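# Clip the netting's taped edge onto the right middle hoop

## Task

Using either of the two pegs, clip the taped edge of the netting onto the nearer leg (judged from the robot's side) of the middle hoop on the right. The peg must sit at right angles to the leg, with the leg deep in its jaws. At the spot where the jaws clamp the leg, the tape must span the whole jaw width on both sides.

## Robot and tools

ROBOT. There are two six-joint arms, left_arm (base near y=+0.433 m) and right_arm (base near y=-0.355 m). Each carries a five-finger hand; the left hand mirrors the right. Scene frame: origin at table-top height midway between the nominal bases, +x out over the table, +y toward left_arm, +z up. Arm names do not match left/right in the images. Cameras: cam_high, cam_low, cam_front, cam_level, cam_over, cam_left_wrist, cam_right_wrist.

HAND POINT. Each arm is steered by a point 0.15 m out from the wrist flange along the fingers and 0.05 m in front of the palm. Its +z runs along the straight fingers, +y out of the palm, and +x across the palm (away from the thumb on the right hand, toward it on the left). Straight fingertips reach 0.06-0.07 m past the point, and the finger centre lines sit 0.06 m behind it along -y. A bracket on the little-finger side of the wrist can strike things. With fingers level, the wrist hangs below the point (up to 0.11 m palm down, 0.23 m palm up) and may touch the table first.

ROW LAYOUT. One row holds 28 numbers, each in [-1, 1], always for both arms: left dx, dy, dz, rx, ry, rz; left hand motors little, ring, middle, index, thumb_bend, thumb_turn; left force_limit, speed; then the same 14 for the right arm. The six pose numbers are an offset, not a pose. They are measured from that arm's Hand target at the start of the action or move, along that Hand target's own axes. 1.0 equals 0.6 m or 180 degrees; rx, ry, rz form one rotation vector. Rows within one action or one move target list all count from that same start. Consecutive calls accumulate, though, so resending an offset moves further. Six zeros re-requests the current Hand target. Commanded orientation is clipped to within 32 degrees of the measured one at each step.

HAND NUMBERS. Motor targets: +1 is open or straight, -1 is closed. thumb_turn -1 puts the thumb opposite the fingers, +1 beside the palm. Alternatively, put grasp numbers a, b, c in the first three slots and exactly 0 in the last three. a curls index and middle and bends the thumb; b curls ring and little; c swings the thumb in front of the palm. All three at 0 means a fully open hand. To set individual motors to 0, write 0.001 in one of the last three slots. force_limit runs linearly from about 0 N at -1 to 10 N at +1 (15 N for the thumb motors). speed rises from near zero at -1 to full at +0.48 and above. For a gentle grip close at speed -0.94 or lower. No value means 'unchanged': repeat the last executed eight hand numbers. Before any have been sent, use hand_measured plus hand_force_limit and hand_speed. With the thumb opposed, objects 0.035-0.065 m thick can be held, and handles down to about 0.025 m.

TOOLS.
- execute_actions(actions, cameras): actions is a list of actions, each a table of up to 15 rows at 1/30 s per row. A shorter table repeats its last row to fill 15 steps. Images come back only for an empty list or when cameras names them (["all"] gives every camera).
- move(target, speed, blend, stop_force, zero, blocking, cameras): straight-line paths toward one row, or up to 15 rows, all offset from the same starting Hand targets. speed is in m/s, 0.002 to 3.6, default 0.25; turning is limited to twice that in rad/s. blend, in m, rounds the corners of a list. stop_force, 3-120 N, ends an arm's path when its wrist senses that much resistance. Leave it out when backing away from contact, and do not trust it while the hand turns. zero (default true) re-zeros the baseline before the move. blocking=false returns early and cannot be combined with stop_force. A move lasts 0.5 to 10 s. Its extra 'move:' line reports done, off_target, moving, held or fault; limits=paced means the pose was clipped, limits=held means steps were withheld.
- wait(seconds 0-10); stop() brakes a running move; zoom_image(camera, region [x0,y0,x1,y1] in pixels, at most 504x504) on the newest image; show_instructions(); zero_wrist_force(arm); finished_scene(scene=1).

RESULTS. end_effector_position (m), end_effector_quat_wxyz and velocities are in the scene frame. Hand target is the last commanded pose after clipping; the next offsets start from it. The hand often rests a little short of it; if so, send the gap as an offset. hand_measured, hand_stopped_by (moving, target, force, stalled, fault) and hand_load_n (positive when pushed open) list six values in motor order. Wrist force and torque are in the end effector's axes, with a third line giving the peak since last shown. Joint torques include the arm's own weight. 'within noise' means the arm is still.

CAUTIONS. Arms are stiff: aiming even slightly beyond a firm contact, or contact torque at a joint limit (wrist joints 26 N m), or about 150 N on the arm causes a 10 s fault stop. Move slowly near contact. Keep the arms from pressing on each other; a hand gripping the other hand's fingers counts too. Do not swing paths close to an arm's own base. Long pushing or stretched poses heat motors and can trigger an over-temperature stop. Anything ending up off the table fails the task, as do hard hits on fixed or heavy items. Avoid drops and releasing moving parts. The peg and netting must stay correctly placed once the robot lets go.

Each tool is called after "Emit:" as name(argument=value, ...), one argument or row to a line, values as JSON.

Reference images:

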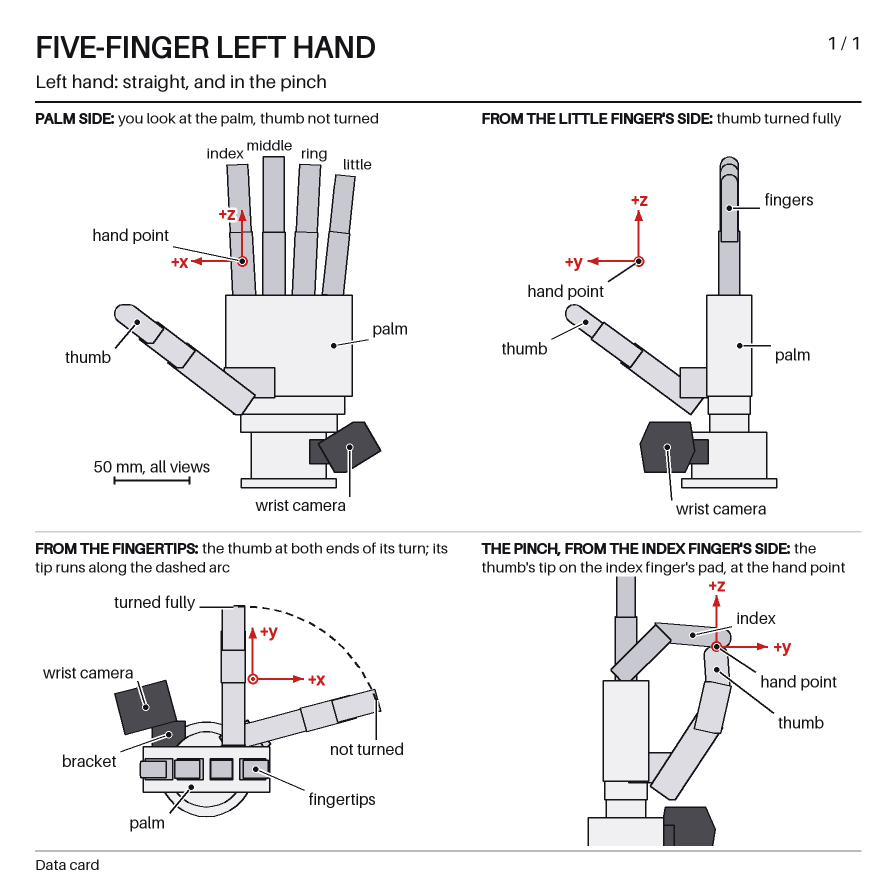

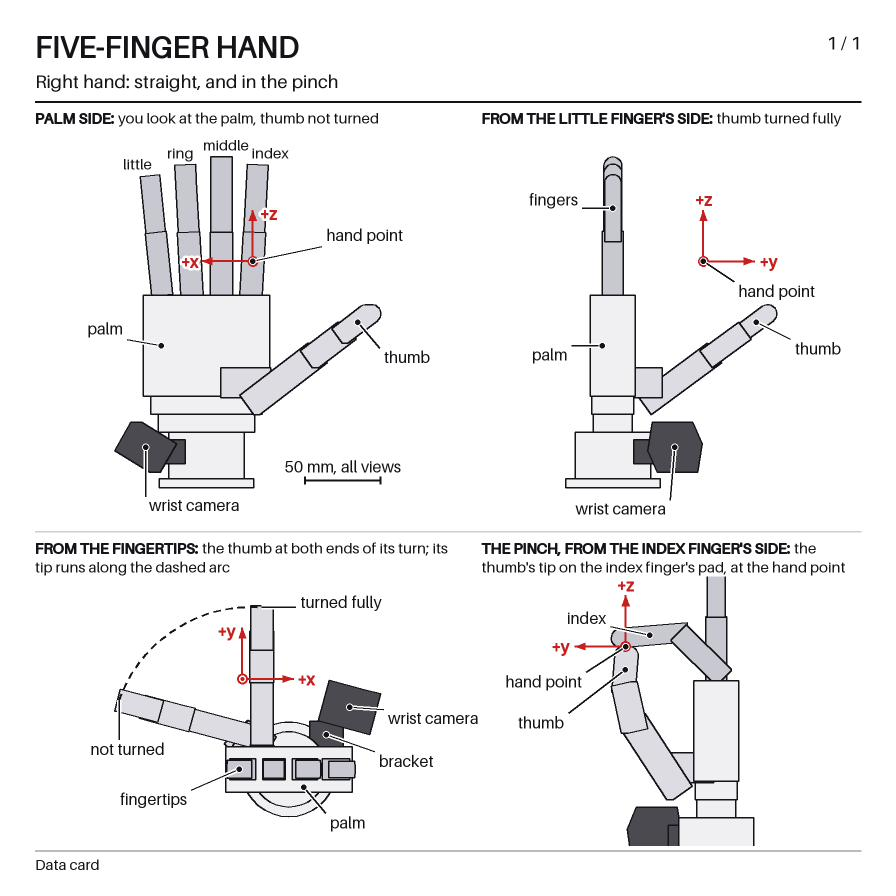

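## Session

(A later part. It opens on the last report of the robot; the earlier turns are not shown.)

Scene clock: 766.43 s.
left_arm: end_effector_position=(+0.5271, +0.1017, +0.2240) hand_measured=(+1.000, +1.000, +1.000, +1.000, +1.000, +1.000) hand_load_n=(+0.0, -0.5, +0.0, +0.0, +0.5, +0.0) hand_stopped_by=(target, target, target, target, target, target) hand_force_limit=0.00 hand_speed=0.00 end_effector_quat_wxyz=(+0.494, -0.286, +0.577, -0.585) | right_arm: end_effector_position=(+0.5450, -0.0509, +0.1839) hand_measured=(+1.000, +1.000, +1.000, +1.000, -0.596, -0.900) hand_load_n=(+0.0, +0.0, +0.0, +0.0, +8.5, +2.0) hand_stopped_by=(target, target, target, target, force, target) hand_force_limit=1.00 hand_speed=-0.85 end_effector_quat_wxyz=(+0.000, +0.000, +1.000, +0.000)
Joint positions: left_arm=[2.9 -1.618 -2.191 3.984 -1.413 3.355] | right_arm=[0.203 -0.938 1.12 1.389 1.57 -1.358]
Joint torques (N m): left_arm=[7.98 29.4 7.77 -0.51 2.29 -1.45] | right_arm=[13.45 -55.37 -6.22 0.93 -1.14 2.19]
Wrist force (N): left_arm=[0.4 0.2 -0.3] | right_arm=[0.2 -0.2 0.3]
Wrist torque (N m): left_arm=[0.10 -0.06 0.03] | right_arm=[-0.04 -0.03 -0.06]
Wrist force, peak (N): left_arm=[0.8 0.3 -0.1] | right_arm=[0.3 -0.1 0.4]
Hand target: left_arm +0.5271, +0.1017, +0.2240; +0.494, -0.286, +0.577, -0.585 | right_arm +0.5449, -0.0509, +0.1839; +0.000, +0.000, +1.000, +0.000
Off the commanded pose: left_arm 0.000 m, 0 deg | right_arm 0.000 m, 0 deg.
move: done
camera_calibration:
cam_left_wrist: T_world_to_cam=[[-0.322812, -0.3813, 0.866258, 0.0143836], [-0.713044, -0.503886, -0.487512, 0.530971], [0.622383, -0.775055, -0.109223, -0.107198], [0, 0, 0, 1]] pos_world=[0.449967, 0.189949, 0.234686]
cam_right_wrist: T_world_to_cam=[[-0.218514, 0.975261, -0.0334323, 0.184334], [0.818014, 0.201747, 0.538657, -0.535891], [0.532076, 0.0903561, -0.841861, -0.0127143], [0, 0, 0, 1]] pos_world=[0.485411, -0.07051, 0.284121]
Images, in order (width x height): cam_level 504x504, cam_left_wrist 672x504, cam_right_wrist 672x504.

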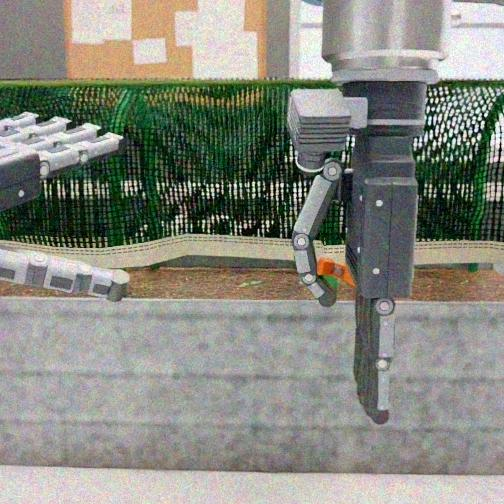

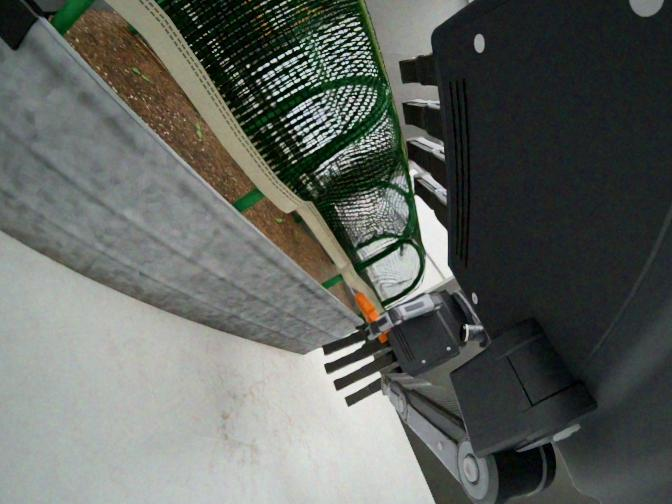

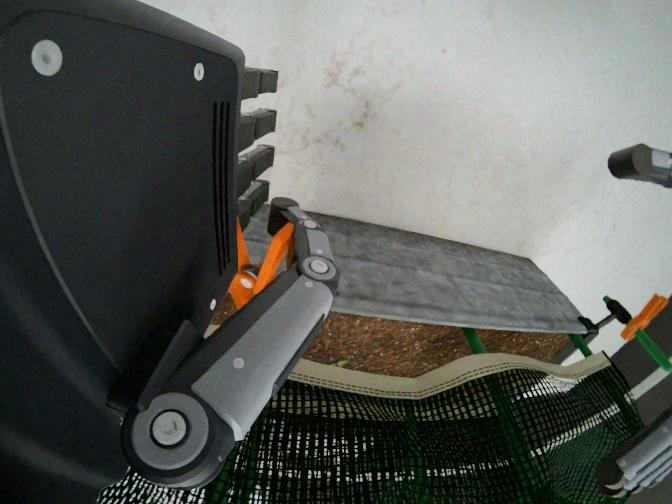

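Emit:
move(
  target=[0,0,0,0,0,0, 1,1,1,1,1,1, 0,0, 0,0,0,0,0,0, 1,1,1,1,-0.8,-0.9, 0.7,-0.92],
  speed=0.04,
  cameras=["cam_right_wrist","cam_level","cam_left_wrist"],
)

Emit:
zoom_image(
  camera="cam_right_wrist",
  region=[200, 180, 350, 330],
)

Emit:
zoom_image(
  camera="cam_level",
  region=[305, 230, 355, 280],
)

Emit:
zoom_image(
  camera="cam_left_wrist",
  region=[310, 230, 410, 330],
)

Scene clock: 776.37 s.
left_arm: end_effector_position=(+0.5271, +0.1017, +0.2240) hand_measured=(+1.000, +1.000, +1.000, +1.000, +1.000, +1.000) hand_load_n=(+0.0, +0.0, +0.0, +0.0, -0.5, +0.0) hand_stopped_by=(target, target, target, target, target, target) hand_force_limit=0.00 hand_speed=0.00 end_effector_quat_wxyz=(+0.494, -0.286, +0.577, -0.585) | right_arm: end_effector_position=(+0.5449, -0.0509, +0.1839) hand_measured=(+1.000, +1.000, +1.000, +1.000, -0.800, -0.900) hand_load_n=(+0.0, +0.0, +0.0, +0.0, +0.0, +0.0) hand_stopped_by=(target, target, target, target, target, target) hand_force_limit=0.70 hand_speed=-0.92 end_effector_quat_wxyz=(+0.000, +0.000, +1.000, +0.000)
Joint positions: left_arm=[2.9 -1.618 -2.191 3.984 -1.413 3.355] | right_arm=[0.204 -0.938 1.12 1.389 1.57 -1.358]
Joint torques (N m): left_arm=[7.22 28.94 8.74 -0.52 2.35 -1.47] | right_arm=[13.06 -54.67 -8.03 1.48 -1.3 1.96]
Wrist force (N): left_arm=[0.4 0.3 0.0] | right_arm=[-0.2 -0.1 0.1]
Wrist torque (N m): left_arm=[0.10 -0.03 0.02] | right_arm=[0.00 0.02 -0.08]
Wrist force, peak (N): left_arm=[0.6 0.6 -0.3] | right_arm=[-0.5 0.1 0.0]
Hand target: left_arm +0.5271, +0.1017, +0.2240; +0.494, -0.286, +0.577, -0.585 | right_arm +0.5449, -0.0509, +0.1839; +0.000, +0.000, +1.000, +0.000
Off the commanded pose: left_arm 0.000 m, 0 deg | right_arm 0.000 m, 0 deg.
move: done
camera_calibration:
cam_left_wrist: T_world_to_cam=[[-0.322812, -0.3813, 0.866258, 0.0143836], [-0.713044, -0.503886, -0.487512, 0.530971], [0.622383, -0.775055, -0.109223, -0.107198], [0, 0, 0, 1]] pos_world=[0.449967, 0.189949, 0.234686]
cam_right_wrist: T_world_to_cam=[[-0.218486, 0.975272, -0.0332974, 0.184283], [0.818025, 0.20165, 0.538677, -0.535909], [0.532071, 0.0904553, -0.841854, -0.0127072], [0, 0, 0, 1]] pos_world=[0.485411, -0.0705103, 0.28412]
Images, in order (width x height): cam_level 504x504, cam_left_wrist 672x504, cam_right_wrist 672x504.

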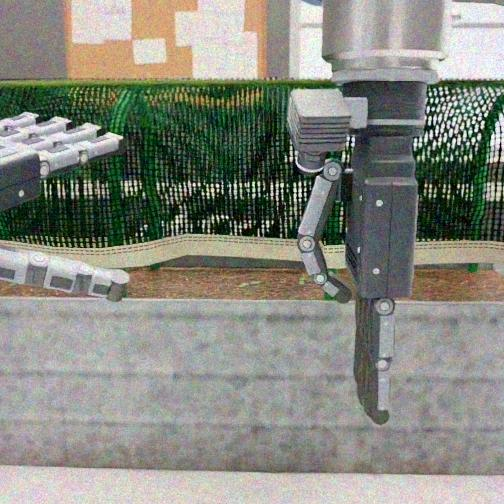

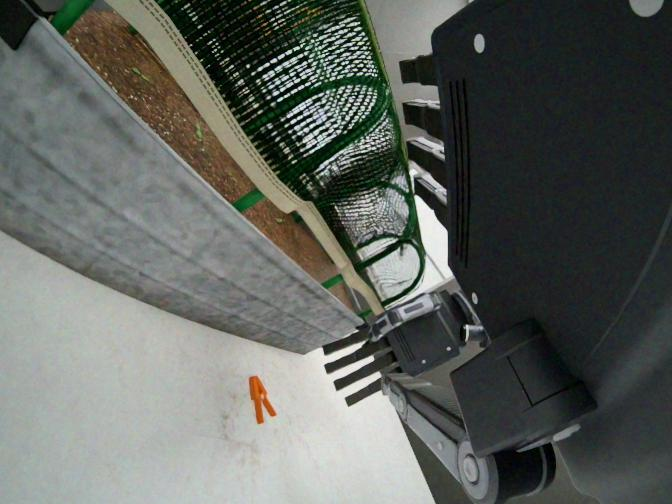

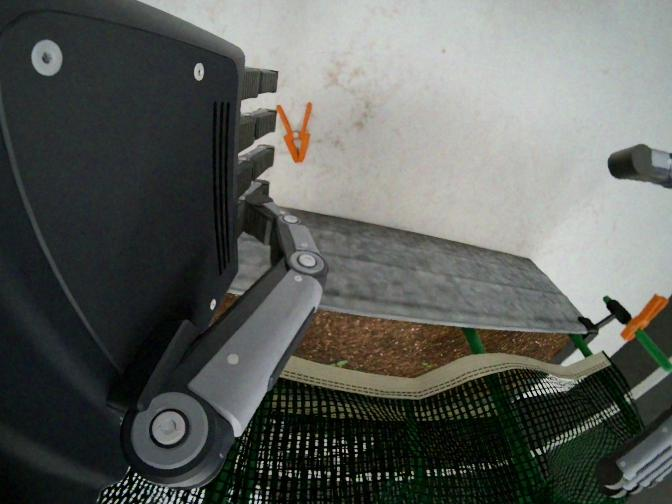

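Scaled by 3.360 from the camera's 672x504 image, which has a finer 960x720 frame.

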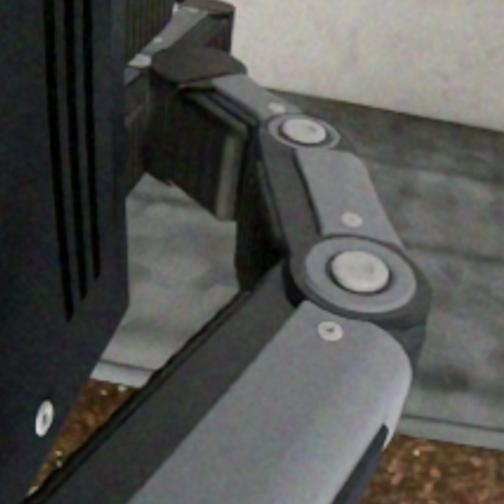

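Scaled by 10.080.

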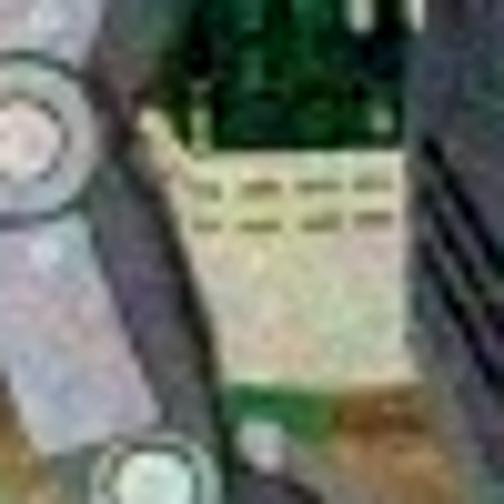

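Scaled by 5.040 from the camera's 672x504 image, which has a finer 960x720 frame.

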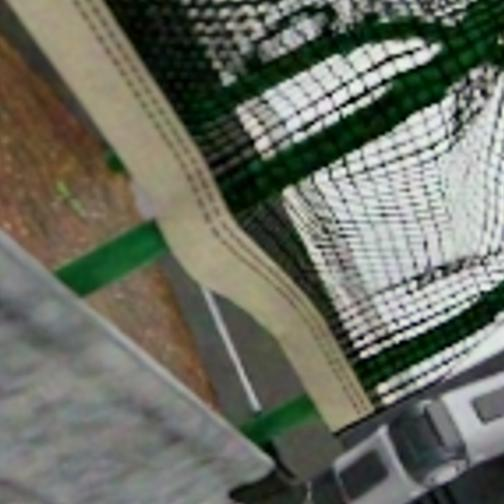

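Emit:
move(
  target=[
    [-0.1429,-0.0908,-0.215,0,0,0, 1,1,1,1,1,1, 0,0, 0.0698,0.0432,0.1065,0,0,0, -0.3,-0.3,-0.3,1,1,-0.9, 0,0],
    [-0.1429,-0.0908,-0.215,0,0,0, 1,1,1,1,1,1, 0,0, 0.0698,0.0432,0.1915,0,0,0, -0.3,-0.3,-0.3,1,1,-0.9, 0,0],
  ],
  speed=0.15,
  cameras=["cam_right_wrist","cam_front","cam_level","cam_high"],
)

Emit:
zoom_image(
  camera="cam_right_wrist",
  region=[220, 100, 420, 300],
)

Scene clock: 903.50 s.
left_arm: end_effector_position=(+0.4271, +0.2218, +0.2742) hand_measured=(+1.000, +1.000, +1.000, +1.000, +1.000, +1.000) hand_load_n=(+0.0, +0.0, +0.0, +0.0, +0.0, +0.0) hand_stopped_by=(target, target, target, target, target, target) hand_force_limit=0.00 hand_speed=0.00 end_effector_quat_wxyz=(+0.494, -0.286, +0.577, -0.585) | right_arm: end_effector_position=(+0.5029, -0.0249, +0.0692) hand_measured=(-0.300, -0.300, -0.250, +1.000, -0.124, -0.900) hand_load_n=(+0.0, +0.0, +17.0, +0.0, -20.0, -2.5) hand_stopped_by=(target, target, force, target, stalled, target) hand_force_limit=0.00 hand_speed=0.00 end_effector_quat_wxyz=(+0.000, +0.000, +1.000, +0.000)
Joint positions: left_arm=[3.353 -1.057 -2.447 3.714 -0.967 3.262] | right_arm=[0.271 -0.906 1.377 1.101 1.57 -1.291]
Joint torques (N m): left_arm=[7.04 9.01 11.15 -1.2 2.36 -1.44] | right_arm=[13.33 -34.24 -3.77 0.78 1.36 2.26]
Wrist force (N): left_arm=[0.0 0.4 -0.4] | right_arm=[0.1 0.0 0.2]
Wrist torque (N m): left_arm=[0.04 -0.06 0.02] | right_arm=[0.01 -0.02 -0.04]
Wrist force, peak (N): left_arm=[1.0 0.5 0.3] | right_arm=[0.2 -0.2 0.9]
Hand target: left_arm +0.4271, +0.2218, +0.2742; +0.494, -0.286, +0.577, -0.585 | right_arm +0.5029, -0.0249, +0.0690; +0.000, +0.000, +1.000, +0.000
Off the commanded pose: left_arm 0.000 m, 0 deg | right_arm 0.000 m, 0 deg.
move: done
camera_calibration:
cam_right_wrist: T_world_to_cam=[[-0.218514, 0.975261, -0.0334323, 0.145964], [0.818014, 0.201747, 0.538657, -0.444996], [0.532076, 0.0903561, -0.841861, -0.0892779], [0, 0, 0, 1]] pos_world=[0.443411, -0.04451, 0.169421]
Images, in order (width x height): cam_high 504x504, cam_front 504x504, cam_level 504x504, cam_right_wrist 672x504.

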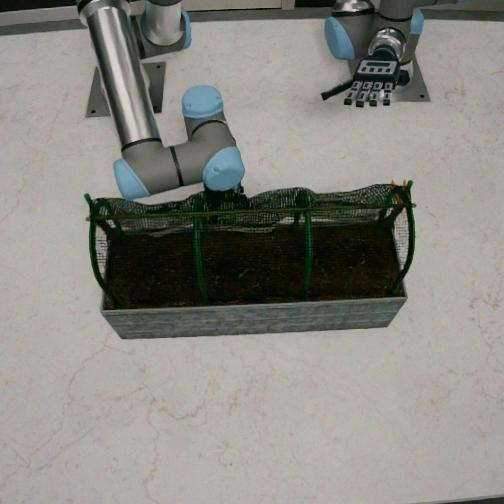

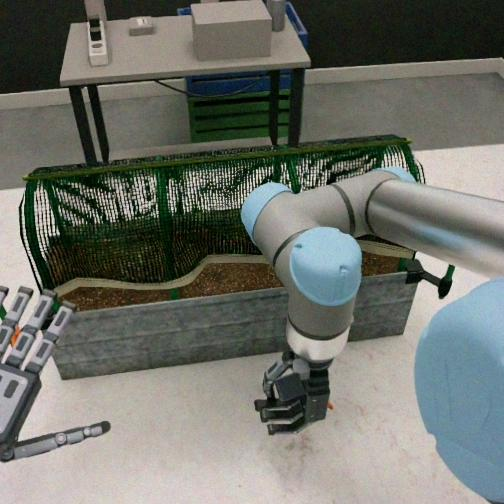

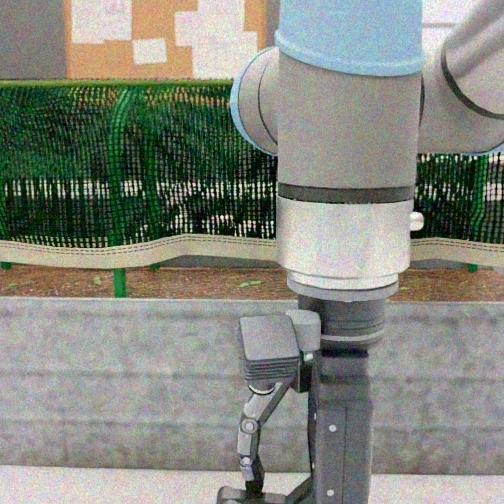

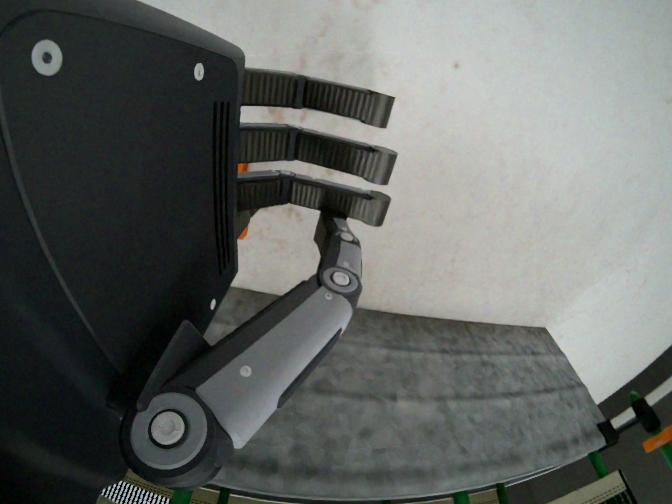

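Scaled by 2.520 from the camera's 672x504 image, which has a finer 960x720 frame.

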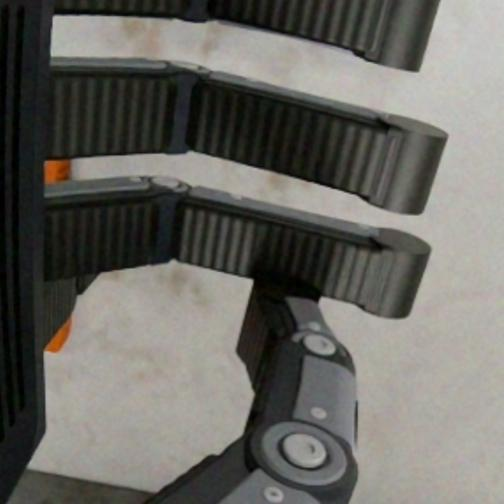

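Emit:
execute_actions(
  actions=[
    [[0,0,0,0,0,0, 1,1,1,1,1,1, 0,0, 0,0,0,0,0,0, -0.3,-0.3,0.5,1,-0.15,-0.9, 0,-0.2]],
    [[0,0,0,0,0,0, 1,1,1,1,1,1, 0,0, 0,0,0,0,0,0, -0.3,-0.3,0.5,1,1,-0.9, 0,0]],
    [[0,0,0,0,0,0, 1,1,1,1,1,1, 0,0, 0,0,0,0,0,0, -0.3,-0.3,-0.3,1,1,-0.9, 0,0]],
  ],
  cameras=["cam_right_wrist"],
)

Emit:
zoom_image(
  camera="cam_right_wrist",
  region=[220, 100, 420, 300],
)

Scene clock: 909.87 s.
left_arm: end_effector_position=(+0.4271, +0.2218, +0.2742) hand_measured=(+1.000, +1.000, +1.000, +1.000, +1.000, +1.000) hand_load_n=(+0.0, +0.0, -0.5, +0.0, +0.0, +0.0) hand_stopped_by=(target, target, target, target, target, target) hand_force_limit=0.00 hand_speed=0.00 end_effector_quat_wxyz=(+0.494, -0.286, +0.577, -0.585) | right_arm: end_effector_position=(+0.5029, -0.0249, +0.0690) hand_measured=(-0.300, -0.300, -0.300, +1.000, +1.000, -0.900) hand_load_n=(+0.0, +0.0, +0.0, +0.0, +0.0, +0.0) hand_stopped_by=(target, target, target, target, target, target) hand_force_limit=0.00 hand_speed=0.00 end_effector_quat_wxyz=(+0.000, +0.000, +1.000, +0.000)
Joint positions: left_arm=[3.353 -1.057 -2.447 3.714 -0.967 3.262] | right_arm=[0.271 -0.906 1.377 1.1 1.57 -1.291]
Joint torques (N m): left_arm=[7.05 10.76 11.8 -1 2.21 -1.43] | right_arm=[12.97 -35.2 -8.97 1.75 0.03 2.1]
Wrist force (N): left_arm=[0.2 0.3 -0.3] | right_arm=[0.2 0.1 0.1]
Wrist torque (N m): left_arm=[0.02 -0.08 0.03] | right_arm=[0.03 -0.02 -0.04]
Wrist force, peak (N): left_arm=[0.2 0.8 -0.6] | right_arm=[0.1 -0.1 0.4]
Hand target: left_arm +0.4271, +0.2218, +0.2742; +0.494, -0.286, +0.577, -0.585 | right_arm +0.5029, -0.0249, +0.0690; +0.000, +0.000, +1.000, +0.000
Off the commanded pose: left_arm 0.000 m, 0 deg | right_arm 0.000 m, 0 deg.
camera_calibration:
cam_right_wrist: T_world_to_cam=[[-0.218486, 0.975272, -0.0332974, 0.145927], [0.818025, 0.20165, 0.538677, -0.444954], [0.532071, 0.0904553, -0.841854, -0.0893569], [0, 0, 0, 1]] pos_world=[0.443411, -0.0445103, 0.16932]
Images, in order (width x height): cam_right_wrist 672x504.

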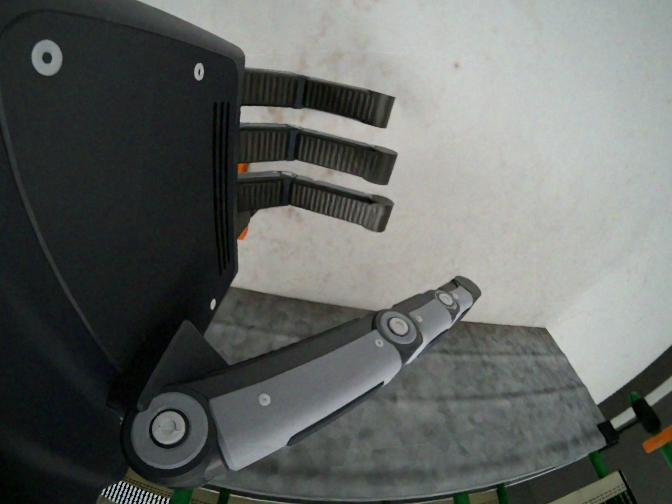

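Scaled by 2.520 from the camera's 672x504 image, which has a finer 960x720 frame.

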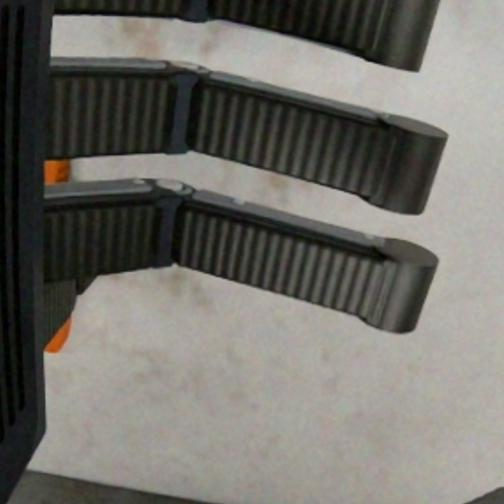

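Emit:
move(
  target=[0,0,0,0,0,0, 1,1,1,1,1,1, 0,0, 0,-0.0833,0,0,0,0, -0.3,-0.3,-0.3,1,1,-0.9, 0,0],
  speed=0.05,
  cameras=["cam_right_wrist","cam_front"],
)

Emit:
zoom_image(
  camera="cam_front",
  region=[220, 320, 420, 480],
)

Scene clock: 918.73 s.
left_arm: end_effector_position=(+0.4271, +0.2218, +0.2742) hand_measured=(+1.000, +1.000, +1.000, +1.000, +1.000, +1.000) hand_load_n=(+0.0, +0.0, +0.0, +0.0, +0.0, +0.0) hand_stopped_by=(target, target, target, target, target, target) hand_force_limit=0.00 hand_speed=0.00 end_effector_quat_wxyz=(+0.494, -0.286, +0.577, -0.585) | right_arm: end_effector_position=(+0.5030, -0.0747, +0.0690) hand_measured=(-0.300, -0.300, -0.300, +1.000, +1.000, -0.900) hand_load_n=(+0.0, +0.0, +0.0, +0.0, +0.0, +0.0) hand_stopped_by=(target, target, target, target, target, target) hand_force_limit=0.00 hand_speed=0.00 end_effector_quat_wxyz=(+0.000, +0.000, +1.000, +0.000)
Joint positions: left_arm=[3.353 -1.057 -2.447 3.714 -0.967 3.262] | right_arm=[0.174 -0.957 1.465 1.063 1.57 -1.388]
Joint torques (N m): left_arm=[7.37 9.97 11.36 -0.97 2.17 -1.39] | right_arm=[-13.5 -52.03 -3.8 0.95 -2.01 -2.78]
Wrist force (N): left_arm=[0.0 0.2 -0.4] | right_arm=[-0.2 -0.1 0.3]
Wrist torque (N m): left_arm=[0.01 -0.05 0.02] | right_arm=[-0.02 0.02 0.01]
Wrist force, peak (N): left_arm=[0.3 0.7 -0.5] | right_arm=[0.3 0.6 0.3]
Hand target: left_arm +0.4271, +0.2218, +0.2742; +0.494, -0.286, +0.577, -0.585 | right_arm +0.5030, -0.0749, +0.0690; +0.000, +0.000, +1.000, +0.000
Off the commanded pose: left_arm 0.000 m, 0 deg | right_arm 0.000 m, 0 deg.
move: done
camera_calibration:
cam_right_wrist: T_world_to_cam=[[-0.218462, 0.97527, -0.0335143, 0.194539], [0.818024, 0.201749, 0.53864, -0.434925], [0.532081, 0.0902569, -0.841869, -0.0850096], [0, 0, 0, 1]] pos_world=[0.443511, -0.0943098, 0.169221]
Images, in order (width x height): cam_front 504x504, cam_right_wrist 672x504.

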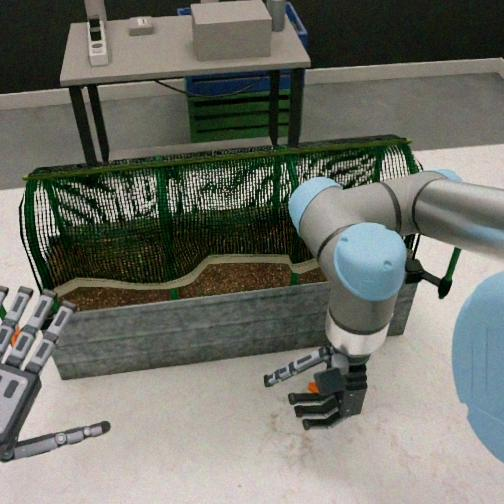

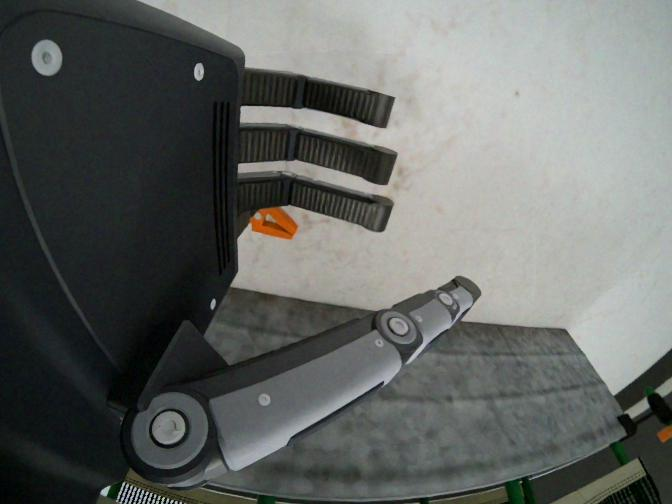

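Scaled by 2.520.

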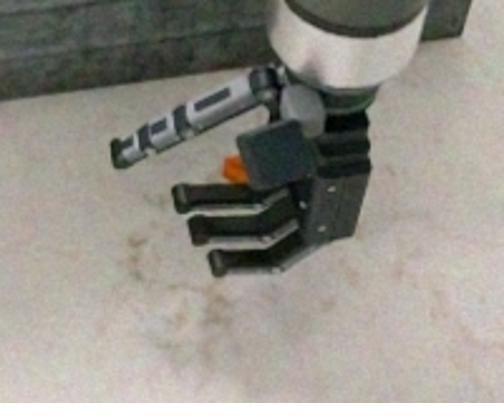

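Emit:
move(
  target=[0,0,0,0,0,0, 1,1,1,1,1,1, 0,0, 0.1,0,-0.2,0,0,0, 1,1,1,1,1,-0.9, 0,0],
  speed=0.25,
  cameras=["cam_right_wrist","cam_front","cam_high"],
)

Emit:
zoom_image(
  camera="cam_right_wrist",
  region=[220, 150, 360, 290],
)

Emit:
zoom_image(
  camera="cam_front",
  region=[260, 330, 400, 470],
)

Scene clock: 924.60 s.
left_arm: end_effector_position=(+0.4271, +0.2218, +0.2742) hand_measured=(+1.000, +1.000, +1.000, +1.000, +1.000, +1.000) hand_load_n=(+0.0, +0.0, +0.0, +0.0, +0.0, +0.0) hand_stopped_by=(target, target, target, target, target, target) hand_force_limit=0.00 hand_speed=0.00 end_effector_quat_wxyz=(+0.494, -0.286, +0.577, -0.585) | right_arm: end_effector_position=(+0.4431, -0.0750, +0.1889) hand_measured=(+1.000, +1.000, +1.000, +1.000, +1.000, -0.900) hand_load_n=(+0.0, +0.0, +0.0, +0.0, -0.5, +0.0) hand_stopped_by=(target, target, target, target, target, target) hand_force_limit=0.00 hand_speed=0.00 end_effector_quat_wxyz=(+0.000, +0.000, +1.000, +0.000)
Joint positions: left_arm=[3.353 -1.057 -2.447 3.714 -0.967 3.262] | right_arm=[0.199 -1.19 1.496 1.265 1.57 -1.363]
Joint torques (N m): left_arm=[7.37 9.38 10.52 -1.03 2.15 -1.6] | right_arm=[14.22 -43.06 -26.34 3.85 2.3 2.09]
Wrist force (N): left_arm=[0.0 0.5 -0.6] | right_arm=[-0.1 -0.1 0.0]
Wrist torque (N m): left_arm=[0.07 -0.06 0.02] | right_arm=[0.00 0.03 -0.08]
Wrist force, peak (N): left_arm=[0.0 0.5 -0.7] | right_arm=[-0.7 0.1 1.1]
Hand target: left_arm +0.4271, +0.2218, +0.2742; +0.494, -0.286, +0.577, -0.585 | right_arm +0.4430, -0.0750, +0.1890; +0.000, +0.000, +1.000, +0.000
Off the commanded pose: left_arm 0.000 m, 0 deg | right_arm 0.000 m, 0 deg.
move: done
camera_calibration:
cam_right_wrist: T_world_to_cam=[[-0.218469, 0.975276, -0.0332862, 0.185702], [0.818029, 0.20163, 0.538678, -0.450471], [0.532071, 0.0904554, -0.841854, 0.0478469], [0, 0, 0, 1]] pos_world=[0.383611, -0.0946103, 0.28912]
Images, in order (width x height): cam_high 504x504, cam_front 504x504, cam_right_wrist 672x504.

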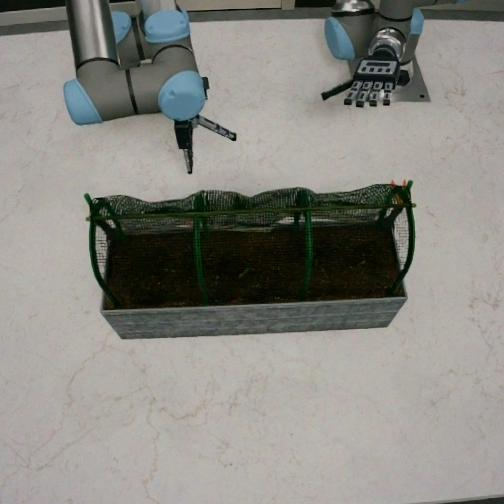

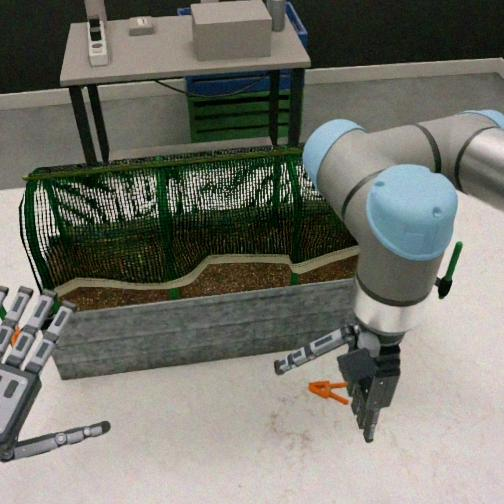

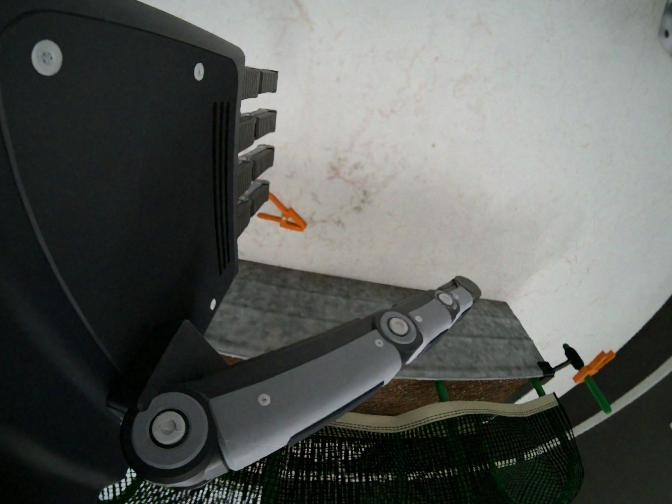

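Scaled by 3.600 from the camera's 672x504 image, which has a finer 960x720 frame.

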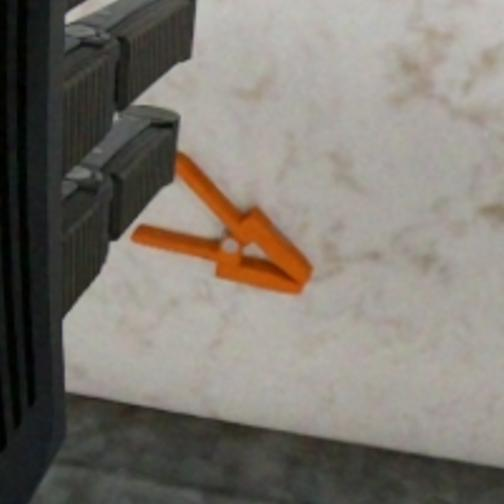

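Scaled by 3.600.

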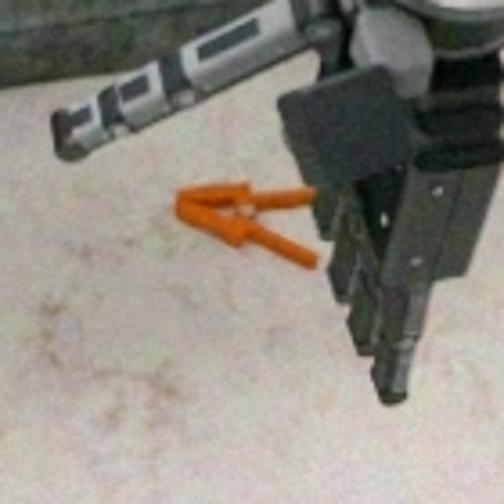

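Emit:
move(
  target=[0,0,0,0,0,0, 1,1,1,1,1,1, 0,0, -0.1345,-0.1343,0.1483,0.2678,-0.1805,-0.3468, 1,1,0.5,0.5,0.65,-0.9, 0,0],
  speed=0.4,
  cameras=["cam_right_wrist","cam_front","cam_level"],
)

Emit:
zoom_image(
  camera="cam_right_wrist",
  region=[200, 120, 440, 360],
)

Scene clock: 959.87 s.
left_arm: end_effector_position=(+0.4271, +0.2218, +0.2742) hand_measured=(+1.000, +1.000, +1.000, +1.000, +1.000, +1.000) hand_load_n=(+0.0, -0.5, +0.0, +0.0, +0.5, +0.0) hand_stopped_by=(target, target, target, target, target, target) hand_force_limit=0.00 hand_speed=0.00 end_effector_quat_wxyz=(+0.494, -0.286, +0.577, -0.585) | right_arm: end_effector_position=(+0.5237, -0.1555, +0.1000) hand_measured=(+1.000, +1.000, +0.500, +0.500, +0.650, -0.900) hand_load_n=(+0.0, +0.0, +0.0, +0.0, +0.0, +0.0) hand_stopped_by=(target, target, target, target, target, target) hand_force_limit=0.00 hand_speed=0.00 end_effector_quat_wxyz=(+0.258, -0.496, +0.736, -0.382)
Joint positions: left_arm=[3.353 -1.057 -2.447 3.714 -0.967 3.262] | right_arm=[0.269 -1.286 1.83 0.183 2.098 -2.72]
Joint torques (N m): left_arm=[6.21 9.94 11.55 -1.11 2.05 -1.55] | right_arm=[-13.28 -39.95 -5.27 -0.53 -1.51 -2.57]
Wrist force (N): left_arm=[0.3 0.5 -0.6] | right_arm=[0.8 0.4 -0.3]
Wrist torque (N m): left_arm=[0.07 -0.10 0.03] | right_arm=[0.10 -0.12 0.09]
Wrist force, peak (N): left_arm=[0.4 0.7 -0.6] | right_arm=[1.0 0.5 -0.4]
Hand target: left_arm +0.4271, +0.2218, +0.2742; +0.494, -0.286, +0.577, -0.585 | right_arm +0.5237, -0.1555, +0.0999; +0.258, -0.496, +0.735, -0.382
Off the commanded pose: left_arm 0.000 m, 0 deg | right_arm 0.000 m, 0 deg.
move: done
camera_calibration:
cam_right_wrist: T_world_to_cam=[[-0.574879, -0.00211949, -0.818236, 0.392], [-0.209874, 0.966924, 0.144949, 0.244408], [0.790865, 0.255055, -0.556309, -0.201114], [0, 0, 0, 1]] pos_world=[0.435702, -0.184198, 0.17344]
Images, in order (width x height): cam_front 504x504, cam_level 504x504, cam_right_wrist 672x504.

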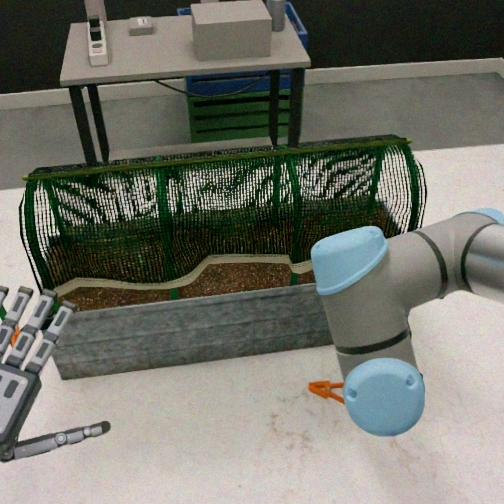

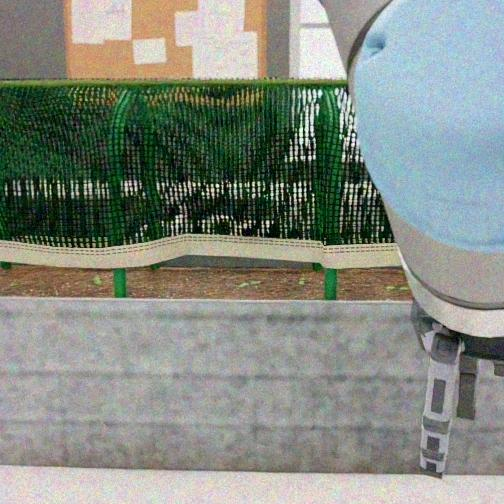

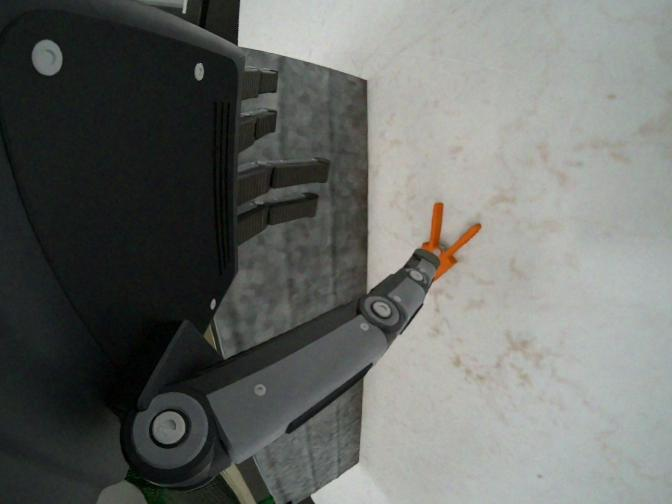

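Scaled by 2.100 from the camera's 672x504 image, which has a finer 960x720 frame.

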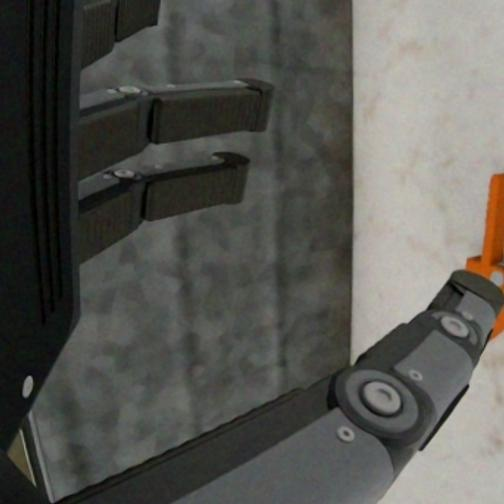

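Emit:
move(
  target=[0,0,0,0,0,0, 1,1,1,1,1,1, 0,0, -0.0083,0.1085,0.0777,0,0,0, 1,1,0.5,0.5,0.65,-0.9, 0,0],
  speed=0.05,
  stop_force=6,
  cameras=["cam_right_wrist","cam_front"],
)

Emit:
zoom_image(
  camera="cam_right_wrist",
  region=[220, 120, 440, 320],
)

Emit:
zoom_image(
  camera="cam_front",
  region=[260, 330, 400, 470],
)

Scene clock: 971.87 s.
left_arm: end_effector_position=(+0.4271, +0.2218, +0.2742) hand_measured=(+1.000, +1.000, +1.000, +1.000, +1.000, +1.000) hand_load_n=(+0.0, +0.0, +0.0, +0.0, +0.0, +0.0) hand_stopped_by=(target, target, target, target, target, target) hand_force_limit=0.00 hand_speed=0.00 end_effector_quat_wxyz=(+0.494, -0.286, +0.577, -0.585) | right_arm: end_effector_position=(+0.5264, -0.1511, +0.0199) hand_measured=(+1.000, +1.000, +0.500, +0.500, +0.650, -0.900) hand_load_n=(+0.0, +0.0, +0.0, +0.0, +0.0, +0.0) hand_stopped_by=(target, target, target, target, target, target) hand_force_limit=0.00 hand_speed=0.00 end_effector_quat_wxyz=(+0.258, -0.496, +0.735, -0.382)
Joint positions: left_arm=[3.353 -1.057 -2.447 3.714 -0.967 3.262] | right_arm=[0.277 -1.158 1.899 -0.011 2.105 -2.714]
Joint torques (N m): left_arm=[6.76 9 11.05 -1 2.08 -1.31] | right_arm=[14.1 -23.95 -2.86 -0.95 2.92 2.31]
Wrist force (N): left_arm=[0.3 0.2 -0.5] | right_arm=[0.8 0.4 -0.5]
Wrist torque (N m): left_arm=[0.02 -0.09 0.03] | right_arm=[0.12 -0.11 0.00]
Wrist force, peak (N): left_arm=[0.3 0.7 -0.6] | right_arm=[0.8 0.7 -0.8]
Hand target: left_arm +0.4271, +0.2218, +0.2742; +0.494, -0.286, +0.577, -0.585 | right_arm +0.5264, -0.1511, +0.0199; +0.258, -0.496, +0.735, -0.382
Off the commanded pose: left_arm 0.000 m, 0 deg | right_arm 0.000 m, 0 deg.
move: done
camera_calibration:
cam_right_wrist: T_world_to_cam=[[-0.57476, -0.00234463, -0.818319, 0.327879], [-0.210186, 0.96687, 0.144857, 0.252445], [0.790869, 0.255257, -0.556211, -0.248827], [0, 0, 0, 1]] pos_world=[0.438301, -0.179798, 0.0933405]
Images, in order (width x height): cam_front 504x504, cam_right_wrist 672x504.

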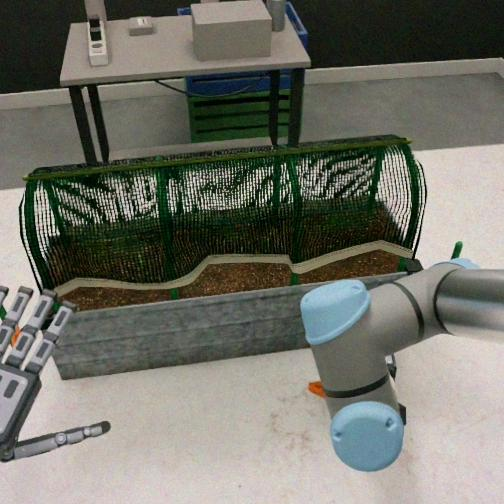

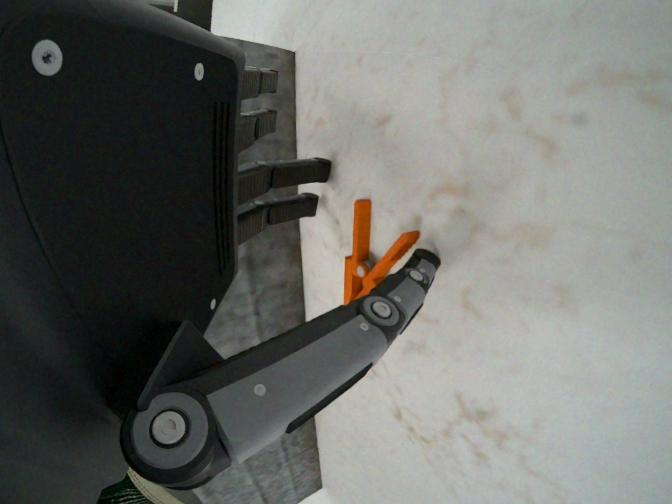

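Scaled by 2.291 from the camera's 672x504 image, which has a finer 960x720 frame.

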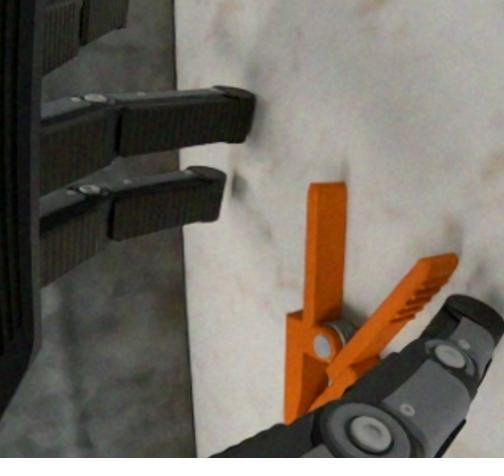

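Scaled by 3.600.

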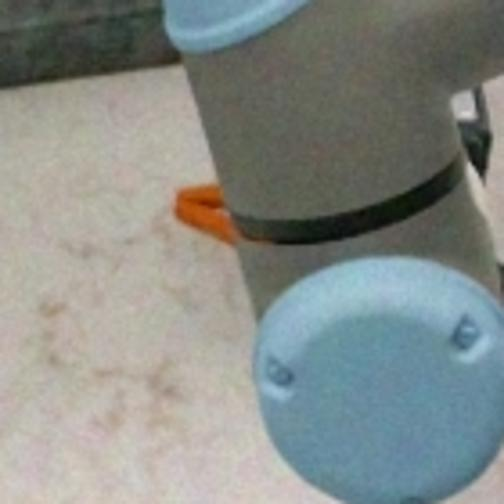

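Emit:
move(
  target=[0,0,0,0,0,0, 1,1,1,1,1,1, 0,0, -0.0083,0,0,0,0,0, 1,1,0.5,0.5,0.65,-0.9, 0,0],
  speed=0.05,
)

Emit:
move(
  target=[0,0,0,0,0,0, 1,1,1,1,1,1, 0,0, 0,0,0,0,0,0, 1,1,-0.2,-0.2,0.65,-0.9, -0.7,-0.75],
  speed=0.05,
  cameras=["cam_right_wrist","cam_front"],
)

Emit:
zoom_image(
  camera="cam_right_wrist",
  region=[220, 120, 440, 320],
)

Scene clock: 984.03 s.
left_arm: end_effector_position=(+0.4271, +0.2218, +0.2742) hand_measured=(+1.000, +1.000, +1.000, +1.000, +1.000, +1.000) hand_load_n=(+0.0, +0.0, +0.0, -0.5, +0.0, +0.0) hand_stopped_by=(target, target, target, target, target, target) hand_force_limit=0.00 hand_speed=0.00 end_effector_quat_wxyz=(+0.494, -0.286, +0.577, -0.585) | right_arm: end_effector_position=(+0.5282, -0.1466, +0.0199) hand_measured=(+1.000, +1.000, +0.500, +0.500, +0.650, -0.900) hand_load_n=(+0.0, +0.0, +0.0, +0.0, +0.0, +0.0) hand_stopped_by=(target, target, target, target, target, target) hand_force_limit=0.00 hand_speed=0.00 end_effector_quat_wxyz=(+0.258, -0.496, +0.735, -0.382)
Joint positions: left_arm=[3.353 -1.057 -2.447 3.714 -0.967 3.262] | right_arm=[0.287 -1.149 1.886 -0.003 2.112 -2.706]
Joint torques (N m): left_arm=[6.57 9.29 12.25 -0.9 2.11 -1.3] | right_arm=[13.34 -24.59 -23.75 2.11 3.02 2.21]
Wrist force (N): left_arm=[0.1 0.2 -0.3] | right_arm=[0.7 0.4 -0.6]
Wrist torque (N m): left_arm=[0.01 -0.06 0.03] | right_arm=[0.14 -0.10 -0.01]
Wrist force, peak (N): left_arm=[0.4 0.6 -0.5] | right_arm=[1.0 0.6 -0.7]
Hand target: left_arm +0.4271, +0.2218, +0.2742; +0.494, -0.286, +0.577, -0.585 | right_arm +0.5282, -0.1465, +0.0199; +0.258, -0.496, +0.735, -0.382
Off the commanded pose: left_arm 0.000 m, 0 deg | right_arm 0.000 m, 0 deg.
move: done

Scene clock: 985.33 s.
left_arm: end_effector_position=(+0.4271, +0.2218, +0.2742) hand_measured=(+1.000, +1.000, +1.000, +1.000, +1.000, +1.000) hand_load_n=(+0.0, +0.0, +0.0, +0.0, +0.0, +0.0) hand_stopped_by=(target, target, target, target, target, target) hand_force_limit=0.00 hand_speed=0.00 end_effector_quat_wxyz=(+0.494, -0.286, +0.577, -0.585) | right_arm: end_effector_position=(+0.5282, -0.1465, +0.0199) hand_measured=(+1.000, +1.000, +0.434, -0.200, +0.650, -0.900) hand_load_n=(+0.0, +0.0, +4.5, +0.0, +0.0, +0.0) hand_stopped_by=(target, target, force, target, target, target) hand_force_limit=-0.70 hand_speed=-0.75 end_effector_quat_wxyz=(+0.258, -0.496, +0.735, -0.382)
Joint positions: left_arm=[3.353 -1.057 -2.447 3.714 -0.967 3.262] | right_arm=[0.287 -1.149 1.885 -0.002 2.112 -2.706]
Joint torques (N m): left_arm=[6.17 8.45 11.63 -0.96 2.04 -1.39] | right_arm=[14.97 -19.9 -21.21 2.93 -1.15 2.16]
Wrist force (N): left_arm=[0.4 0.5 -0.3] | right_arm=[1.4 -6.5 -3.0]
Wrist torque (N m): left_arm=[0.04 -0.10 0.04] | right_arm=[0.32 -0.06 -0.14]
Wrist force, peak (N): left_arm=[0.1 0.3 -0.7] | right_arm=[1.4 -6.5 -3.0]
Hand target: left_arm +0.4271, +0.2218, +0.2742; +0.494, -0.286, +0.577, -0.585 | right_arm +0.5282, -0.1465, +0.0199; +0.258, -0.496, +0.735, -0.382
Off the commanded pose: left_arm 0.000 m, 0 deg | right_arm 0.000 m, 0 deg.
move: done
camera_calibration:
cam_right_wrist: T_world_to_cam=[[-0.57476, -0.00234524, -0.818319, 0.328981], [-0.21011, 0.966895, 0.144803, 0.248372], [0.790889, 0.255164, -0.556225, -0.251528], [0, 0, 0, 1]] pos_world=[0.440201, -0.175197, 0.0933405]
Images, in order (width x height): cam_front 504x504, cam_right_wrist 672x504.

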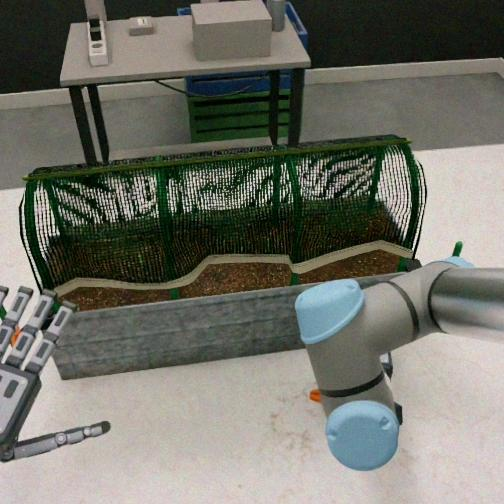

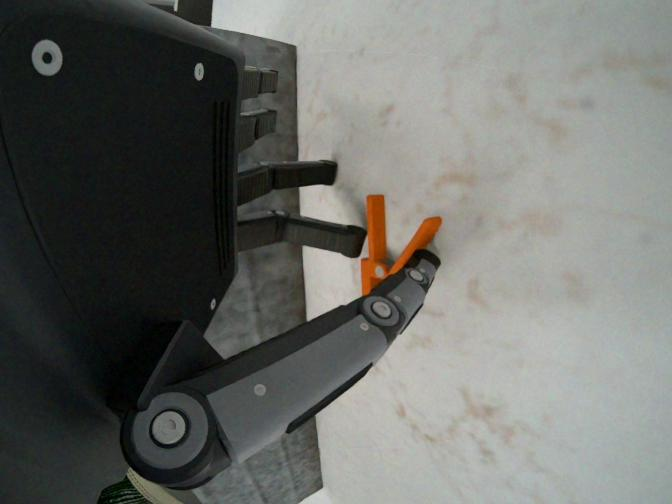

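Scaled by 2.291 from the camera's 672x504 image, which has a finer 960x720 frame.

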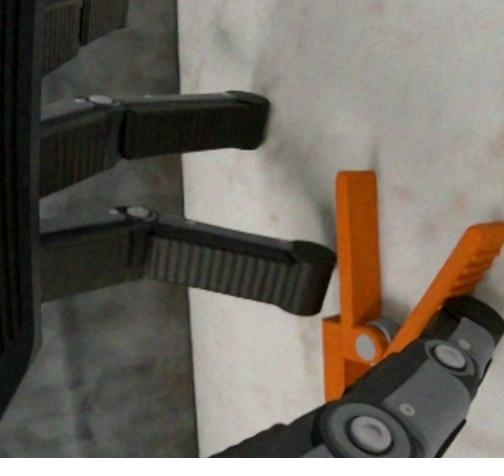

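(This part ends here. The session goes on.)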